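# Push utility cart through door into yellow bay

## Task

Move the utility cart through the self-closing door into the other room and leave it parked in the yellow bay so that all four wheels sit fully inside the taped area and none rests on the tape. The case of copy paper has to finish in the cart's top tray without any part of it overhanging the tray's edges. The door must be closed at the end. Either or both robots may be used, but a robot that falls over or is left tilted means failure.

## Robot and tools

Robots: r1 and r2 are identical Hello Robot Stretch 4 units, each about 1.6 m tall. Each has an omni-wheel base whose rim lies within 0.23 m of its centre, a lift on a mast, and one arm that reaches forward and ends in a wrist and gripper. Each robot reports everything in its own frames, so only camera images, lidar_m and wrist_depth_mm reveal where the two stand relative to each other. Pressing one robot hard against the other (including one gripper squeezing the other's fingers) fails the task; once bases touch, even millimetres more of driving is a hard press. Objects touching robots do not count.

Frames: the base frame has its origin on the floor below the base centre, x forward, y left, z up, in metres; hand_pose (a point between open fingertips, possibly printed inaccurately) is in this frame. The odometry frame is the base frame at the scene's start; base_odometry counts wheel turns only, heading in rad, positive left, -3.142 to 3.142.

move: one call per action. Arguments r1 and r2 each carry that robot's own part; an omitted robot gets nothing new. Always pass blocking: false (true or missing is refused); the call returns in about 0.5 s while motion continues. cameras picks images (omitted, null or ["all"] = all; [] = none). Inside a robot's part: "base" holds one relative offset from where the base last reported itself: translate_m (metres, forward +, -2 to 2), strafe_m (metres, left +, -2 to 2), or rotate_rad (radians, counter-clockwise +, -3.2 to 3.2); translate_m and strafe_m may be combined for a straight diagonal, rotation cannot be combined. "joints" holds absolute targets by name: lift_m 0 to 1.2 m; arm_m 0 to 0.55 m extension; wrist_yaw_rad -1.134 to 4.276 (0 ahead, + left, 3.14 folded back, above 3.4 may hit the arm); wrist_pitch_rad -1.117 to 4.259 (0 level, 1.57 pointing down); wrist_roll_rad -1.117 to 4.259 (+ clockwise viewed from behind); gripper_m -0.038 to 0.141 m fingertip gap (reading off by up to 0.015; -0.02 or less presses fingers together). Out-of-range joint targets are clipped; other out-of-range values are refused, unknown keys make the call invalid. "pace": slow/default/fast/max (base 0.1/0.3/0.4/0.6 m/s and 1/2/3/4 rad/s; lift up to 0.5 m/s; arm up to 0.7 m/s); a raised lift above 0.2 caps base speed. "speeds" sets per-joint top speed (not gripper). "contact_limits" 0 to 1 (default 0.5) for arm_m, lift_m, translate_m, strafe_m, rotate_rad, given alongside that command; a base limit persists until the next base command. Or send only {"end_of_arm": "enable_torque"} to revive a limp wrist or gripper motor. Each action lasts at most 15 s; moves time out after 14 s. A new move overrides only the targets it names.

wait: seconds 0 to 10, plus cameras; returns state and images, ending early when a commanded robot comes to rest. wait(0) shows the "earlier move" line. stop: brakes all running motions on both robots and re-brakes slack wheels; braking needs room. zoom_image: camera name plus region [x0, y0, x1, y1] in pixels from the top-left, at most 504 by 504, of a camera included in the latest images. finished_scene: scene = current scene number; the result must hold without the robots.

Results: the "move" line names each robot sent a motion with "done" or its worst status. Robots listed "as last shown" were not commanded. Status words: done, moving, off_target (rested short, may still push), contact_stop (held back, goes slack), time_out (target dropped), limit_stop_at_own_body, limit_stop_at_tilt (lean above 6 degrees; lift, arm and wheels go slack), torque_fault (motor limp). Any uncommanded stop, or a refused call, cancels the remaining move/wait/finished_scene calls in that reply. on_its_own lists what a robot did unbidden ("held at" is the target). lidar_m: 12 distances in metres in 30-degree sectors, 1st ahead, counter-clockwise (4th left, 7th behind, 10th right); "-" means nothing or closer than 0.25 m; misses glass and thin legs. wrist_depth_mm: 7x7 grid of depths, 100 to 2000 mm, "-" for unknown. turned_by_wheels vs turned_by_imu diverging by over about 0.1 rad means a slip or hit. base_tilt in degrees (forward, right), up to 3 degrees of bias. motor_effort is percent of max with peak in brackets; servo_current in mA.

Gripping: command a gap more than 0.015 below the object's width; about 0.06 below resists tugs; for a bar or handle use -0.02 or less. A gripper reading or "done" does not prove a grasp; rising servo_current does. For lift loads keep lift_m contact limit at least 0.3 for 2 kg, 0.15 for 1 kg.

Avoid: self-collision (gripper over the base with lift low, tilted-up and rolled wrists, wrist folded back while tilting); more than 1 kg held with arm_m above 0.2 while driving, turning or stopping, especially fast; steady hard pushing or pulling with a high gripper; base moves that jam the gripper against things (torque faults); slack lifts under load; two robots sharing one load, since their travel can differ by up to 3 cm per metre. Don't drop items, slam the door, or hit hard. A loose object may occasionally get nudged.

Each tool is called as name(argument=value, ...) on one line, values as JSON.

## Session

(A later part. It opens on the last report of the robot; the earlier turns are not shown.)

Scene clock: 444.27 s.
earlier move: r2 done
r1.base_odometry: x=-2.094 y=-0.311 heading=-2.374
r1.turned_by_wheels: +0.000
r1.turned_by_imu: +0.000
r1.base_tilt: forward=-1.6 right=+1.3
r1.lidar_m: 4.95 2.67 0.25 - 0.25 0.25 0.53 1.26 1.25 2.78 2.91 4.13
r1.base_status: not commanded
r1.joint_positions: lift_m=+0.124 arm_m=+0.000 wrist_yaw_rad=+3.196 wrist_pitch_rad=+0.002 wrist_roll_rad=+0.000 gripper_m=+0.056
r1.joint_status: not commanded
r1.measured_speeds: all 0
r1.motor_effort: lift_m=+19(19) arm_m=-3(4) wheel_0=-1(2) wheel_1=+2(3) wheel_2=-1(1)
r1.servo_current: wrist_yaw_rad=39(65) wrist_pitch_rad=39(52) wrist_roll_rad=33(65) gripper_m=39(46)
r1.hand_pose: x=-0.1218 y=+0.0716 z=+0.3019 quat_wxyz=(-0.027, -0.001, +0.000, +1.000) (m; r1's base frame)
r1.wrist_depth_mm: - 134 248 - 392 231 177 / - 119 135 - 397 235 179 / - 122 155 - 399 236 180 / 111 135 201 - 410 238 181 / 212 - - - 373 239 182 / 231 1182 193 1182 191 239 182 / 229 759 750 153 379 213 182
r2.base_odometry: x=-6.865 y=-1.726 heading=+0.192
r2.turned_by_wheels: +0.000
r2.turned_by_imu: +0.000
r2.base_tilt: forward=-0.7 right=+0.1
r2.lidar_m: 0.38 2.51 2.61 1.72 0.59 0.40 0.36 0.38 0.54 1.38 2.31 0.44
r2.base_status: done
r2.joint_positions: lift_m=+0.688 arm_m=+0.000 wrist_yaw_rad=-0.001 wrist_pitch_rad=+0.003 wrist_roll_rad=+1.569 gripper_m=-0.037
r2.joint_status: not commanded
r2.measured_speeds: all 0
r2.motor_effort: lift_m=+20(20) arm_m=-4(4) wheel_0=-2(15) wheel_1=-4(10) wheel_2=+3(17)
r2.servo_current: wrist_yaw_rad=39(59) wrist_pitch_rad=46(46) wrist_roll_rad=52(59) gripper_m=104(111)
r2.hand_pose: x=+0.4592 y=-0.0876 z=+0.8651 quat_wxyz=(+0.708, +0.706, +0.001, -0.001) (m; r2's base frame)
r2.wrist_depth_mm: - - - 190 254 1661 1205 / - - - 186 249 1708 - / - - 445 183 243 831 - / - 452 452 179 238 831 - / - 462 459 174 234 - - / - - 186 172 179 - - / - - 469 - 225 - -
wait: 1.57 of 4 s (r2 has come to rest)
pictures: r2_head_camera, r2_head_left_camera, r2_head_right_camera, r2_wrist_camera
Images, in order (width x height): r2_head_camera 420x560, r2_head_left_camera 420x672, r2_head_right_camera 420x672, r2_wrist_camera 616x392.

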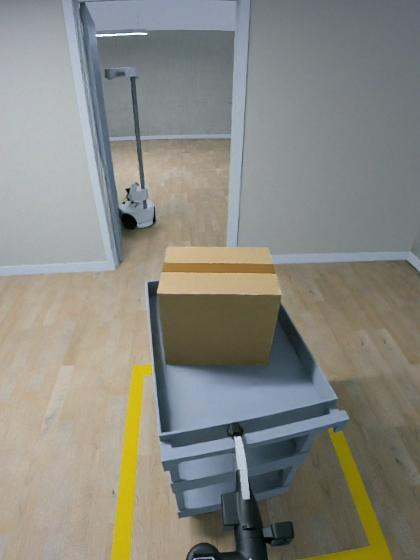

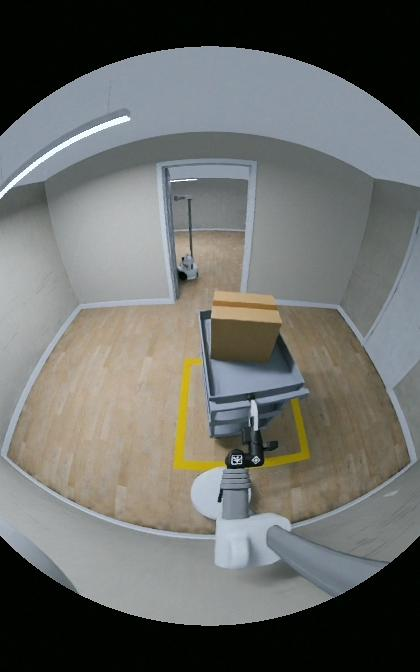

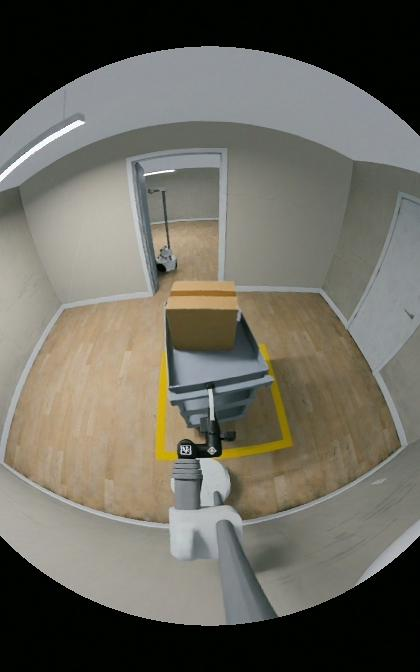

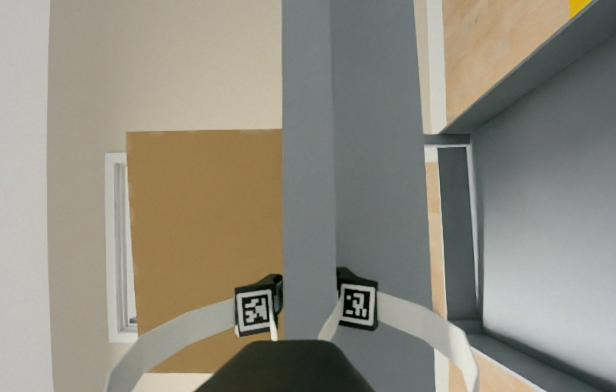

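move(r2={"joints":{"gripper_m":0.13}}, r1={"base":{"strafe_m":-0.15,"translate_m":0.15}}, blocking=false, cameras=["r2_head_camera","r2_head_left_camera"])

wait(seconds=1.5, cameras=["r2_head_camera"])

Scene clock: 463.83 s.
move: r1 moving; r2 moving
r1.base_odometry: x=-2.126 y=-0.310 heading=-2.375
r1.turned_by_wheels: +0.000
r1.turned_by_imu: -0.001
r1.base_tilt: forward=-1.7 right=+1.3
r1.lidar_m: 4.92 2.72 0.25 - 0.25 0.26 0.56 1.22 1.28 2.76 2.90 4.09
r1.base_status: translate_m moving; strafe_m moving
r1.joint_positions: lift_m=+0.124 arm_m=+0.000 wrist_yaw_rad=+3.196 wrist_pitch_rad=+0.002 wrist_roll_rad=+0.000 gripper_m=+0.056
r1.joint_status: not commanded
r1.measured_speeds: translate_m=+0.088 strafe_m=-0.089 rotate_rad=-0.003 lift_m=+0.000 arm_m=+0.000 wrist_yaw_rad=+0.000 wrist_pitch_rad=+0.000 wrist_roll_rad=+0.000
r1.motor_effort: lift_m=+19(19) arm_m=-4(4) wheel_0=+10(10) wheel_1=-4(4) wheel_2=-7(8)
r1.servo_current: wrist_yaw_rad=39(72) wrist_pitch_rad=39(46) wrist_roll_rad=52(59) gripper_m=39(46)
r1.hand_pose: x=-0.1218 y=+0.0716 z=+0.3019 quat_wxyz=(-0.027, -0.001, +0.000, +1.000) (m; r1's base frame)
r1.wrist_depth_mm: - 134 249 - 407 235 177 / - 119 135 - 418 238 180 / - 122 155 - 427 240 182 / 111 135 201 - 392 242 183 / 211 - - - 394 243 184 / 230 1205 191 1160 188 245 184 / 228 750 759 153 364 204 183
r2.base_odometry: x=-6.865 y=-1.726 heading=+0.192
r2.turned_by_wheels: +0.000
r2.turned_by_imu: +0.000
r2.base_tilt: forward=-0.7 right=+0.0
r2.lidar_m: 0.34 2.51 2.65 1.75 0.59 0.40 0.37 0.38 0.53 1.36 2.28 0.45
r2.base_status: not commanded
r2.joint_positions: lift_m=+0.688 arm_m=+0.000 wrist_yaw_rad=-0.001 wrist_pitch_rad=+0.003 wrist_roll_rad=+1.569 gripper_m=-0.012
r2.joint_status: gripper_m moving
r2.measured_speeds: all 0
r2.motor_effort: lift_m=+20(20) arm_m=-4(4) wheel_0=-1(2) wheel_1=-4(4) wheel_2=+3(3)
r2.servo_current: wrist_yaw_rad=39(52) wrist_pitch_rad=39(46) wrist_roll_rad=39(65) gripper_m=91(104)
r2.hand_pose: x=+0.4592 y=-0.0876 z=+0.8651 quat_wxyz=(+0.708, +0.706, +0.001, -0.001) (m; r2's base frame)
r2.wrist_depth_mm: - - - 195 257 1661 1205 / - - - 190 253 1808 - / - - 452 186 246 831 - / - 455 455 182 243 842 - / - - 462 179 238 - - / - - 188 175 181 - - / - - 473 - 229 - -
pictures: r2_head_camera, r2_head_left_camera
Images, in order (width x height): r2_head_camera 420x560, r2_head_left_camera 420x672.

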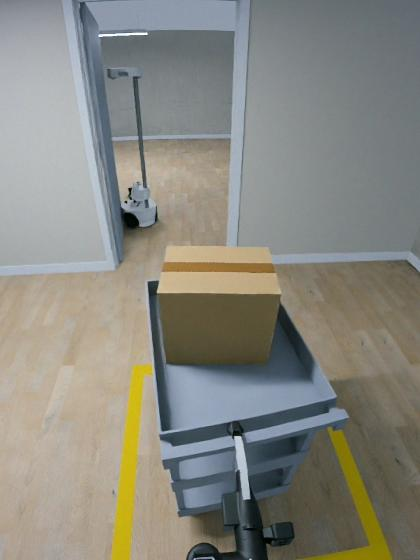

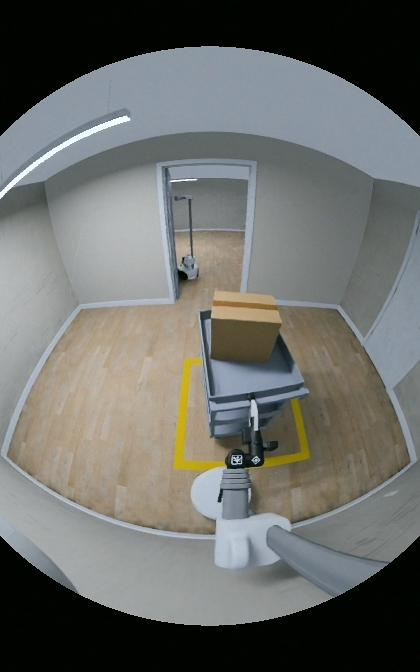

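Scene clock: 465.33 s.
earlier move: r1 moving; r2 moving
r1.base_odometry: x=-2.306 y=-0.307 heading=-2.374
r1.turned_by_wheels: +0.000
r1.turned_by_imu: +0.000
r1.base_tilt: forward=-1.6 right=+1.3
r1.lidar_m: 4.79 2.85 2.14 2.07 0.25 0.29 0.92 1.23 1.51 2.62 2.77 3.85
r1.base_status: translate_m moving; strafe_m moving
r1.joint_positions: lift_m=+0.124 arm_m=+0.000 wrist_yaw_rad=+3.196 wrist_pitch_rad=+0.002 wrist_roll_rad=+0.000 gripper_m=+0.056
r1.joint_status: not commanded
r1.measured_speeds: all 0
r1.motor_effort: lift_m=+19(19) arm_m=-3(4) wheel_0=-1(11) wheel_1=+1(6) wheel_2=-2(8)
r1.servo_current: wrist_yaw_rad=46(72) wrist_pitch_rad=39(46) wrist_roll_rad=52(65) gripper_m=39(46)
r1.hand_pose: x=-0.1218 y=+0.0716 z=+0.3019 quat_wxyz=(-0.027, -0.001, +0.000, +1.000) (m; r1's base frame)
r1.wrist_depth_mm: - 134 248 - - 281 196 / - 119 135 - - 286 198 / - 122 155 - - 291 200 / 111 135 211 - - 294 202 / 212 - - - 1008 296 202 / 229 1205 193 1205 187 297 203 / 229 750 759 798 535 232 203
r2.base_odometry: x=-6.865 y=-1.726 heading=+0.192
r2.turned_by_wheels: +0.000
r2.turned_by_imu: +0.000
r2.base_tilt: forward=-0.7 right=+0.1
r2.lidar_m: 0.38 2.48 2.64 1.77 0.58 0.41 0.37 0.39 0.52 1.36 2.30 0.44
r2.base_status: not commanded
r2.joint_positions: lift_m=+0.688 arm_m=+0.000 wrist_yaw_rad=-0.001 wrist_pitch_rad=+0.003 wrist_roll_rad=+1.569 gripper_m=+0.128
r2.joint_status: gripper_m moving
r2.measured_speeds: all 0
r2.motor_effort: lift_m=+20(20) arm_m=-4(4) wheel_0=-1(2) wheel_1=-4(4) wheel_2=+3(3)
r2.servo_current: wrist_yaw_rad=39(59) wrist_pitch_rad=33(46) wrist_roll_rad=39(65) gripper_m=46(137)
r2.hand_pose: x=+0.4592 y=-0.0876 z=+0.8651 quat_wxyz=(+0.708, +0.706, +0.001, -0.001) (m; r2's base frame)
r2.wrist_depth_mm: - - - 204 268 1708 1229 / - - - 200 262 1808 - / - - 462 195 255 831 - / - - 462 191 251 854 - / - - 466 187 245 842 - / - - 473 183 188 - - / - - 146 - 235 - -
wait: 1.50 s; no rest
pictures: r2_head_camera
Images, in order (width x height): r2_head_camera 420x560.

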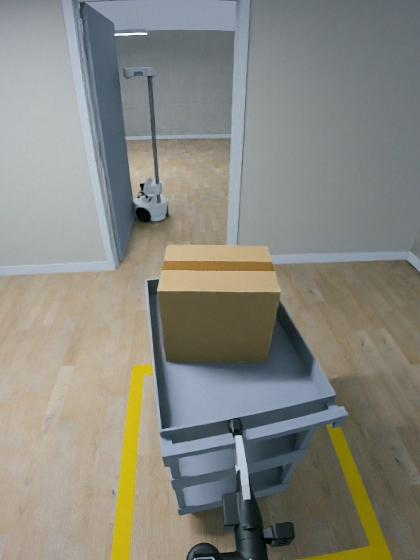

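move(r2={"base":{"translate_m":-0.08},"pace":"slow"}, r1={"base":{"strafe_m":-0.5,"translate_m":0.7}}, blocking=false, cameras=[])

wait(seconds=1.5, cameras=["r2_head_camera","r2_head_left_camera"])

Scene clock: 470.27 s.
earlier move: r1 done; r2 done
move: r1 moving; r2 moving
r1.base_odometry: x=-2.340 y=-0.312 heading=-2.374
r1.turned_by_wheels: +0.000
r1.turned_by_imu: +0.000
r1.base_tilt: forward=-1.6 right=+1.2
r1.lidar_m: 4.75 2.87 2.17 2.10 0.25 0.30 1.02 1.28 1.55 2.61 2.75 3.87
r1.base_status: translate_m moving; strafe_m moving
r1.joint_positions: lift_m=+0.124 arm_m=+0.000 wrist_yaw_rad=+3.196 wrist_pitch_rad=+0.002 wrist_roll_rad=+0.000 gripper_m=+0.056
r1.joint_status: not commanded
r1.measured_speeds: translate_m=+0.110 strafe_m=-0.077 rotate_rad=-0.006 lift_m=+0.000 arm_m=+0.000 wrist_yaw_rad=+0.000 wrist_pitch_rad=+0.000 wrist_roll_rad=+0.000
r1.motor_effort: lift_m=+19(19) arm_m=-3(4) wheel_0=+7(10) wheel_1=-3(5) wheel_2=-9(9)
r1.servo_current: wrist_yaw_rad=39(65) wrist_pitch_rad=39(46) wrist_roll_rad=52(59) gripper_m=39(46)
r1.hand_pose: x=-0.1218 y=+0.0716 z=+0.3019 quat_wxyz=(-0.027, -0.001, +0.000, +1.000) (m; r1's base frame)
r1.wrist_depth_mm: - 134 248 - - 290 198 / - 119 135 - - 294 202 / - 122 155 - - 298 204 / 111 135 209 - - 301 204 / 211 - - - 1618 304 206 / 229 1205 194 1182 188 304 206 / 229 750 759 788 699 256 206
r2.base_odometry: x=-6.878 y=-1.728 heading=+0.192
r2.turned_by_wheels: +0.000
r2.turned_by_imu: +0.000
r2.base_tilt: forward=-0.7 right=+0.1
r2.lidar_m: 0.38 2.54 2.64 1.70 0.55 0.40 0.36 0.38 0.52 1.30 2.31 0.47
r2.base_status: translate_m moving
r2.joint_positions: lift_m=+0.688 arm_m=+0.000 wrist_yaw_rad=-0.001 wrist_pitch_rad=+0.003 wrist_roll_rad=+1.569 gripper_m=+0.130
r2.joint_status: all done
r2.measured_speeds: translate_m=-0.051 strafe_m=+0.000 rotate_rad=-0.001 lift_m=+0.000 arm_m=+0.000 wrist_yaw_rad=+0.000 wrist_pitch_rad=+0.000 wrist_roll_rad=+0.000
r2.motor_effort: lift_m=+18(20) arm_m=-4(4) wheel_0=-4(10) wheel_1=-6(7) wheel_2=+9(10)
r2.servo_current: wrist_yaw_rad=46(52) wrist_pitch_rad=39(46) wrist_roll_rad=52(59) gripper_m=52(59)
r2.hand_pose: x=+0.4592 y=-0.0876 z=+0.8654 quat_wxyz=(+0.708, +0.706, +0.001, -0.001) (m; r2's base frame)
r2.wrist_depth_mm: - - - 277 281 1708 1160 / - - - 271 272 1863 - / - - 473 206 266 842 - / - - 477 203 260 866 - / - - 477 198 256 842 - / - - 484 192 220 - - / - - 492 - 246 1921 -
pictures: none
No camera images: "cameras" was empty.

Scene clock: 471.77 s.
earlier move: r1 moving; r2 moving
r1.base_odometry: x=-2.738 y=-0.371 heading=-2.374
r1.turned_by_wheels: +0.000
r1.turned_by_imu: -0.001
r1.base_tilt: forward=-1.6 right=+1.3
r1.lidar_m: 4.42 3.15 2.40 2.33 1.86 0.46 0.44 1.45 2.04 2.39 2.54 3.55
r1.base_status: translate_m moving; strafe_m moving
r1.joint_positions: lift_m=+0.124 arm_m=+0.000 wrist_yaw_rad=+3.196 wrist_pitch_rad=+0.002 wrist_roll_rad=+0.000 gripper_m=+0.056
r1.joint_status: not commanded
r1.measured_speeds: translate_m=+0.244 strafe_m=-0.174 rotate_rad=+0.002 lift_m=+0.000 arm_m=+0.000 wrist_yaw_rad=+0.000 wrist_pitch_rad=+0.000 wrist_roll_rad=+0.000
r1.motor_effort: lift_m=+19(19) arm_m=-3(4) wheel_0=+4(12) wheel_1=-1(6) wheel_2=-4(9)
r1.servo_current: wrist_yaw_rad=59(65) wrist_pitch_rad=46(46) wrist_roll_rad=52(65) gripper_m=39(52)
r1.hand_pose: x=-0.1218 y=+0.0716 z=+0.3019 quat_wxyz=(-0.027, -0.001, +0.000, +1.000) (m; r1's base frame)
r1.wrist_depth_mm: - 134 248 - - - - / - 119 134 530 - - - / - 122 156 535 - - - / 111 135 211 564 - - - / 137 - - 1708 - - - / 231 1182 193 1098 188 1138 1118 / 229 750 750 525 732 750 759
r2.base_odometry: x=-6.944 y=-1.741 heading=+0.192
r2.turned_by_wheels: +0.000
r2.turned_by_imu: +0.000
r2.base_tilt: forward=-0.6 right=+0.1
r2.lidar_m: 0.44 2.59 2.62 1.40 0.44 0.33 0.29 0.28 0.42 1.08 2.33 0.53
r2.base_status: translate_m moving
r2.joint_positions: lift_m=+0.688 arm_m=+0.000 wrist_yaw_rad=-0.001 wrist_pitch_rad=+0.003 wrist_roll_rad=+1.569 gripper_m=+0.130
r2.joint_status: all done
r2.measured_speeds: all 0
r2.motor_effort: lift_m=+18(20) arm_m=-4(4) wheel_0=-5(10) wheel_1=-5(7) wheel_2=+6(11)
r2.servo_current: wrist_yaw_rad=46(59) wrist_pitch_rad=39(52) wrist_roll_rad=46(59) gripper_m=52(59)
r2.hand_pose: x=+0.4592 y=-0.0876 z=+0.8654 quat_wxyz=(+0.708, +0.706, +0.001, -0.001) (m; r2's base frame)
r2.wrist_depth_mm: - - - 349 366 1576 484 / - - - 342 - 1708 - / - - - 330 338 917 - / - - 544 329 329 931 - / - - 549 320 320 - - / - - 554 257 213 - - / - - - - - 1863 -
wait: 1.50 s; no rest
pictures: r2_head_camera, r2_head_left_camera
Images, in order (width x height): r2_head_camera 420x560, r2_head_left_camera 420x672.

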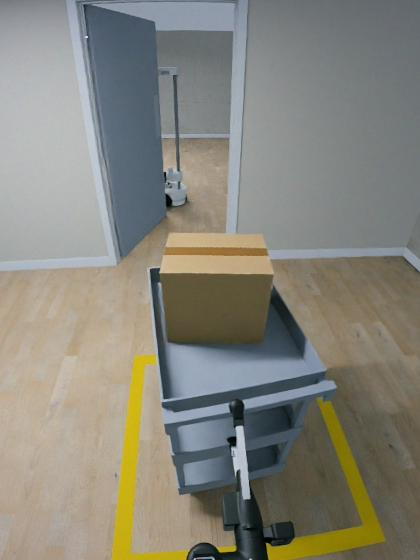

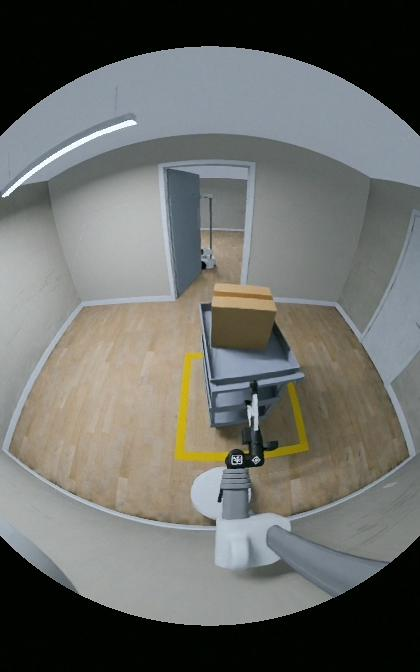

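move(r2={"base":{"strafe_m":0.8}}, blocking=false, cameras=[])

wait(seconds=3.2, cameras=["r2_head_camera","r2_head_right_camera"])

Scene clock: 483.03 s.
earlier move: r1 done; r2 done
move: r2 moving
r1.base_odometry: x=-3.157 y=-0.433 heading=-2.374
r1.turned_by_wheels: +0.000
r1.turned_by_imu: -0.002
r1.base_tilt: forward=-1.6 right=+1.3
r1.lidar_m: 4.07 3.51 2.63 2.55 2.30 1.75 1.69 1.80 2.24 2.16 2.27 3.19
r1.base_status: done
r1.joint_positions: lift_m=+0.124 arm_m=+0.000 wrist_yaw_rad=+3.196 wrist_pitch_rad=+0.002 wrist_roll_rad=+0.000 gripper_m=+0.056
r1.joint_status: not commanded
r1.measured_speeds: all 0
r1.motor_effort: lift_m=+19(19) arm_m=-3(4) wheel_0=+2(2) wheel_1=-4(4) wheel_2=+0(1)
r1.servo_current: wrist_yaw_rad=65(72) wrist_pitch_rad=39(46) wrist_roll_rad=46(59) gripper_m=46(52)
r1.hand_pose: x=-0.1218 y=+0.0716 z=+0.3019 quat_wxyz=(-0.027, -0.001, +0.000, +1.000) (m; r1's base frame)
r1.wrist_depth_mm: - 134 - - - - - / - 119 136 - - - - / - 123 156 - - - - / 107 135 186 - - - - / 212 1756 - - - 1576 1499 / 991 1205 193 1182 187 1118 1098 / 229 759 759 798 788 768 750
r2.base_odometry: x=-6.950 y=-1.706 heading=+0.192
r2.turned_by_wheels: +0.000
r2.turned_by_imu: +0.001
r2.base_tilt: forward=-0.7 right=+0.1
r2.lidar_m: 0.46 2.57 2.61 1.42 0.46 0.30 0.29 0.30 0.44 1.11 2.36 0.51
r2.base_status: strafe_m moving
r2.joint_positions: lift_m=+0.688 arm_m=+0.000 wrist_yaw_rad=-0.001 wrist_pitch_rad=+0.003 wrist_roll_rad=+1.569 gripper_m=+0.130
r2.joint_status: not commanded
r2.measured_speeds: translate_m=+0.001 strafe_m=+0.142 rotate_rad=-0.008 lift_m=+0.000 arm_m=+0.000 wrist_yaw_rad=+0.000 wrist_pitch_rad=+0.000 wrist_roll_rad=+0.000
r2.motor_effort: lift_m=+18(18) arm_m=-4(4) wheel_0=-12(14) wheel_1=+11(12) wheel_2=-1(4)
r2.servo_current: wrist_yaw_rad=39(52) wrist_pitch_rad=46(46) wrist_roll_rad=33(52) gripper_m=52(59)
r2.hand_pose: x=+0.4592 y=-0.0876 z=+0.8654 quat_wxyz=(+0.708, +0.706, +0.001, -0.001) (m; r2's base frame)
r2.wrist_depth_mm: - - - 347 - 1708 - / - - - 338 - 1708 - / - - 539 330 332 917 - / - - 549 322 325 917 - / - - 549 317 317 - - / - - 549 253 213 - - / - - - - - 1863 508
pictures: none
No camera images: "cameras" was empty.

Scene clock: 486.23 s.
earlier move: r2 moving
r1.base_odometry: x=-3.157 y=-0.433 heading=-2.374
r1.turned_by_wheels: +0.000
r1.turned_by_imu: +0.000
r1.base_tilt: forward=-1.6 right=+1.3
r1.lidar_m: 4.09 3.50 2.66 2.57 2.33 1.73 1.70 1.80 2.24 2.16 2.27 3.19
r1.base_status: done
r1.joint_positions: lift_m=+0.124 arm_m=+0.000 wrist_yaw_rad=+3.196 wrist_pitch_rad=+0.002 wrist_roll_rad=+0.000 gripper_m=+0.056
r1.joint_status: not commanded
r1.measured_speeds: all 0
r1.motor_effort: lift_m=+19(19) arm_m=-3(4) wheel_0=+2(3) wheel_1=-4(4) wheel_2=+0(1)
r1.servo_current: wrist_yaw_rad=46(72) wrist_pitch_rad=39(46) wrist_roll_rad=59(72) gripper_m=46(52)
r1.hand_pose: x=-0.1218 y=+0.0716 z=+0.3019 quat_wxyz=(-0.027, -0.001, +0.000, +1.000) (m; r1's base frame)
r1.wrist_depth_mm: - 134 - - - - - / - 119 136 - - - - / - 123 156 - - - - / 107 135 186 - - - - / 212 1708 - - - 1537 1499 / 1008 1205 193 1182 187 1118 1098 / 229 759 768 809 768 750 759
r2.base_odometry: x=-7.096 y=-0.956 heading=+0.192
r2.turned_by_wheels: +0.000
r2.turned_by_imu: +0.001
r2.base_tilt: forward=-0.7 right=+0.1
r2.lidar_m: 2.45 2.52 1.79 1.53 0.48 0.34 0.31 0.35 0.46 1.15 0.84 0.93
r2.base_status: strafe_m moving
r2.joint_positions: lift_m=+0.688 arm_m=+0.000 wrist_yaw_rad=-0.001 wrist_pitch_rad=+0.003 wrist_roll_rad=+1.569 gripper_m=+0.130
r2.joint_status: not commanded
r2.measured_speeds: translate_m=+0.000 strafe_m=+0.004 rotate_rad=+0.002 lift_m=+0.000 arm_m=+0.000 wrist_yaw_rad=+0.000 wrist_pitch_rad=+0.000 wrist_roll_rad=+0.000
r2.motor_effort: lift_m=+18(18) arm_m=-4(4) wheel_0=-2(15) wheel_1=+2(12) wheel_2=-1(4)
r2.servo_current: wrist_yaw_rad=39(59) wrist_pitch_rad=39(46) wrist_roll_rad=52(59) gripper_m=52(59)
r2.hand_pose: x=+0.4592 y=-0.0876 z=+0.8654 quat_wxyz=(+0.708, +0.706, +0.001, -0.001) (m; r2's base frame)
r2.wrist_depth_mm: - - - - - 1708 1160 / - - - - - 1708 1205 / - - - - - 1756 1205 / - - - - - 1756 1205 / - - - - - 1661 1205 / - - 218 - 220 1430 1229 / - - - - - 1863 1205
wait: 3.20 s; no rest
pictures: r2_head_camera, r2_head_right_camera
Images, in order (width x height): r2_head_camera 420x560, r2_head_right_camera 420x672.

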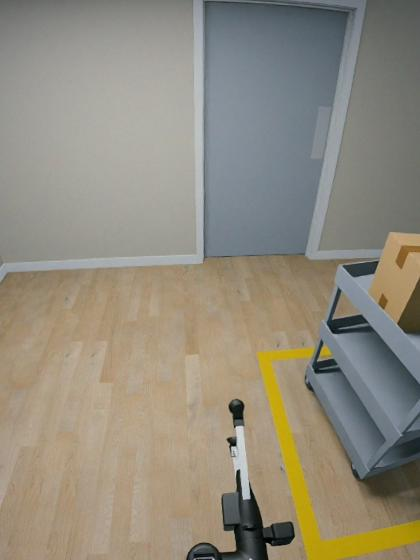

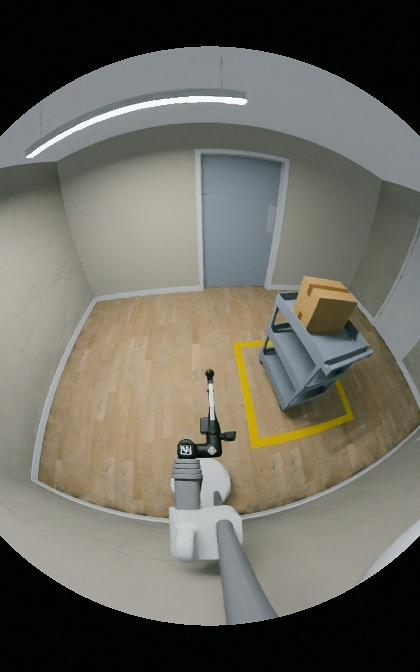

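zoom_image(camera="r2_head_right_camera", region=[220, 260, 380, 460])

zoom_image(camera="r2_head_camera", region=[180, 0, 420, 560])

Scaled by 2.520 from the camera's 420x672 image, which has a finer 600x960 frame.

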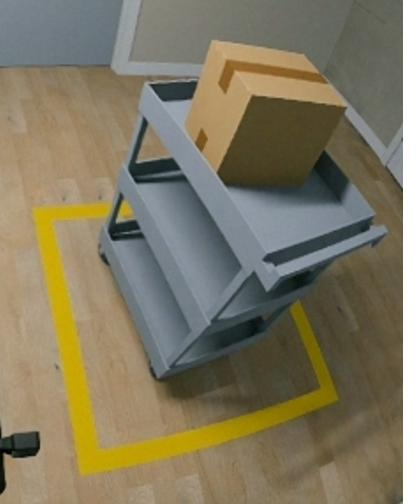

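Region (180, 0, 420, 560) is 240x560 pixels. A region can be at most 504 by 504 pixels.

move(r2={"base":{"translate_m":1.4},"pace":"fast"}, blocking=false, cameras=[])

wait(seconds=4.5, cameras=["r2_head_right_camera"])

zoom_image(camera="r2_head_right_camera", region=[220, 300, 420, 560])

Scene clock: 499.10 s.
earlier move: r2 done
move: r2 moving
r1: as last shown
r1.base_tilt: forward=-1.5 right=+1.3
r1.lidar_m: 4.08 3.51 2.62 2.53 2.34 1.74 1.68 1.78 2.23 2.17 2.30 3.20
r1.motor_effort: lift_m=+19(19) arm_m=-3(4) wheel_0=+1(2) wheel_1=-4(4) wheel_2=+0(1)
r1.servo_current: wrist_yaw_rad=59(59) wrist_pitch_rad=39(46) wrist_roll_rad=46(65) gripper_m=39(46)
r1.wrist_depth_mm: - 134 - - - - - / - 119 136 - - - - / - 123 156 - - - - / 107 135 186 - - - - / 212 1708 - - - 1576 1499 / 1025 1182 194 1205 187 1138 1118 / 229 750 759 798 778 750 741
r2.base_odometry: x=-7.050 y=-0.947 heading=+0.192
r2.turned_by_wheels: +0.000
r2.turned_by_imu: +0.000
r2.base_tilt: forward=-0.7 right=+0.1
r2.lidar_m: 2.43 2.51 1.81 1.70 0.58 0.40 0.36 0.36 0.56 1.35 0.82 0.96
r2.base_status: translate_m moving
r2.joint_positions: lift_m=+0.688 arm_m=+0.000 wrist_yaw_rad=-0.001 wrist_pitch_rad=+0.003 wrist_roll_rad=+1.569 gripper_m=+0.130
r2.joint_status: not commanded
r2.measured_speeds: translate_m=+0.181 strafe_m=-0.001 rotate_rad=-0.008 lift_m=+0.000 arm_m=+0.000 wrist_yaw_rad=+0.000 wrist_pitch_rad=+0.000 wrist_roll_rad=+0.000
r2.motor_effort: lift_m=+18(18) arm_m=-4(4) wheel_0=+7(11) wheel_1=+8(10) wheel_2=-15(15)
r2.servo_current: wrist_yaw_rad=46(52) wrist_pitch_rad=39(46) wrist_roll_rad=52(52) gripper_m=52(59)
r2.hand_pose: x=+0.4592 y=-0.0876 z=+0.8654 quat_wxyz=(+0.708, +0.706, +0.001, -0.001) (m; r2's base frame)
r2.wrist_depth_mm: - - - - - 1661 1182 / - - - - - 1708 1182 / - - - - - 1756 1205 / - - - - - 1756 1205 / - - - - - 1661 1229 / - - 218 - 219 1430 1229 / - - - - - 1863 1229
pictures: none
No camera images: "cameras" was empty.

Scene clock: 503.47 s.
earlier move: r2 done
r1.base_odometry: x=-3.157 y=-0.433 heading=-2.374
r1.turned_by_wheels: +0.000
r1.turned_by_imu: +0.000
r1.base_tilt: forward=-1.6 right=+1.2
r1.lidar_m: 4.04 3.49 2.64 2.54 2.33 1.75 1.70 1.81 2.23 2.18 2.27 3.21
r1.base_status: not commanded
r1.joint_positions: lift_m=+0.124 arm_m=+0.000 wrist_yaw_rad=+3.196 wrist_pitch_rad=+0.002 wrist_roll_rad=+0.000 gripper_m=+0.056
r1.joint_status: not commanded
r1.measured_speeds: all 0
r1.motor_effort: lift_m=+19(19) arm_m=-3(4) wheel_0=+2(3) wheel_1=-4(4) wheel_2=+1(1)
r1.servo_current: wrist_yaw_rad=65(72) wrist_pitch_rad=46(52) wrist_roll_rad=72(72) gripper_m=39(52)
r1.hand_pose: x=-0.1218 y=+0.0716 z=+0.3019 quat_wxyz=(-0.027, -0.001, +0.000, +1.000) (m; r1's base frame)
r1.wrist_depth_mm: - 134 - - - - - / - 119 136 - - - - / - 123 156 - - - - / 107 135 186 - - - - / 212 1708 - - - 1576 1537 / 1008 1229 193 1182 187 1118 1118 / 229 741 759 798 788 768 759
r2.base_odometry: x=-5.722 y=-0.688 heading=+0.193
r2.turned_by_wheels: +0.000
r2.turned_by_imu: +0.002
r2.base_tilt: forward=-0.6 right=+0.1
r2.lidar_m: 1.06 1.09 1.52 1.75 1.79 1.82 1.71 0.98 0.67 0.86 1.61 1.23
r2.base_status: done
r2.joint_positions: lift_m=+0.688 arm_m=+0.000 wrist_yaw_rad=-0.001 wrist_pitch_rad=+0.003 wrist_roll_rad=+1.569 gripper_m=+0.130
r2.joint_status: not commanded
r2.measured_speeds: all 0
r2.motor_effort: lift_m=+18(18) arm_m=-4(4) wheel_0=+2(14) wheel_1=+3(11) wheel_2=-3(16)
r2.servo_current: wrist_yaw_rad=39(65) wrist_pitch_rad=46(52) wrist_roll_rad=46(59) gripper_m=46(59)
r2.hand_pose: x=+0.4592 y=-0.0876 z=+0.8654 quat_wxyz=(+0.708, +0.706, +0.001, -0.001) (m; r2's base frame)
r2.wrist_depth_mm: - - - - - - - / - - - - - - - / - - - - - - - / - - - - - - - / - - - - - - - / - 186 188 - 189 - - / - - - - - - -
wait: 4.37 of 4.5 s (r2 has come to rest)
pictures: r2_head_right_camera
Images, in order (width x height): r2_head_right_camera 420x672.

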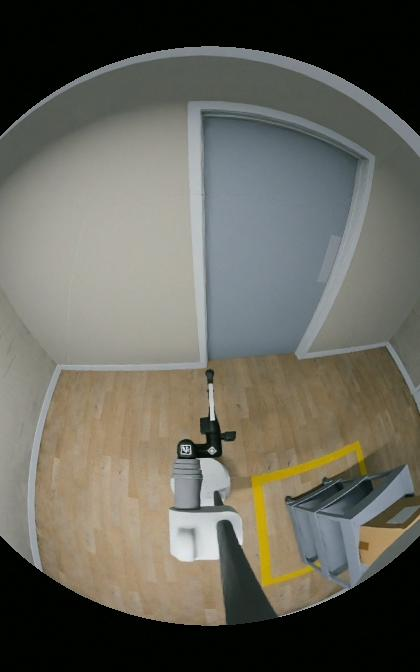

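Scaled by 1.938 from the camera's 420x672 image, which has a finer 600x960 frame.

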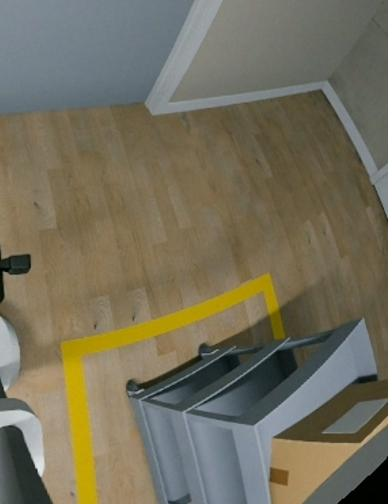

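finished_scene(scene=2)

The scene is finished: the task was done.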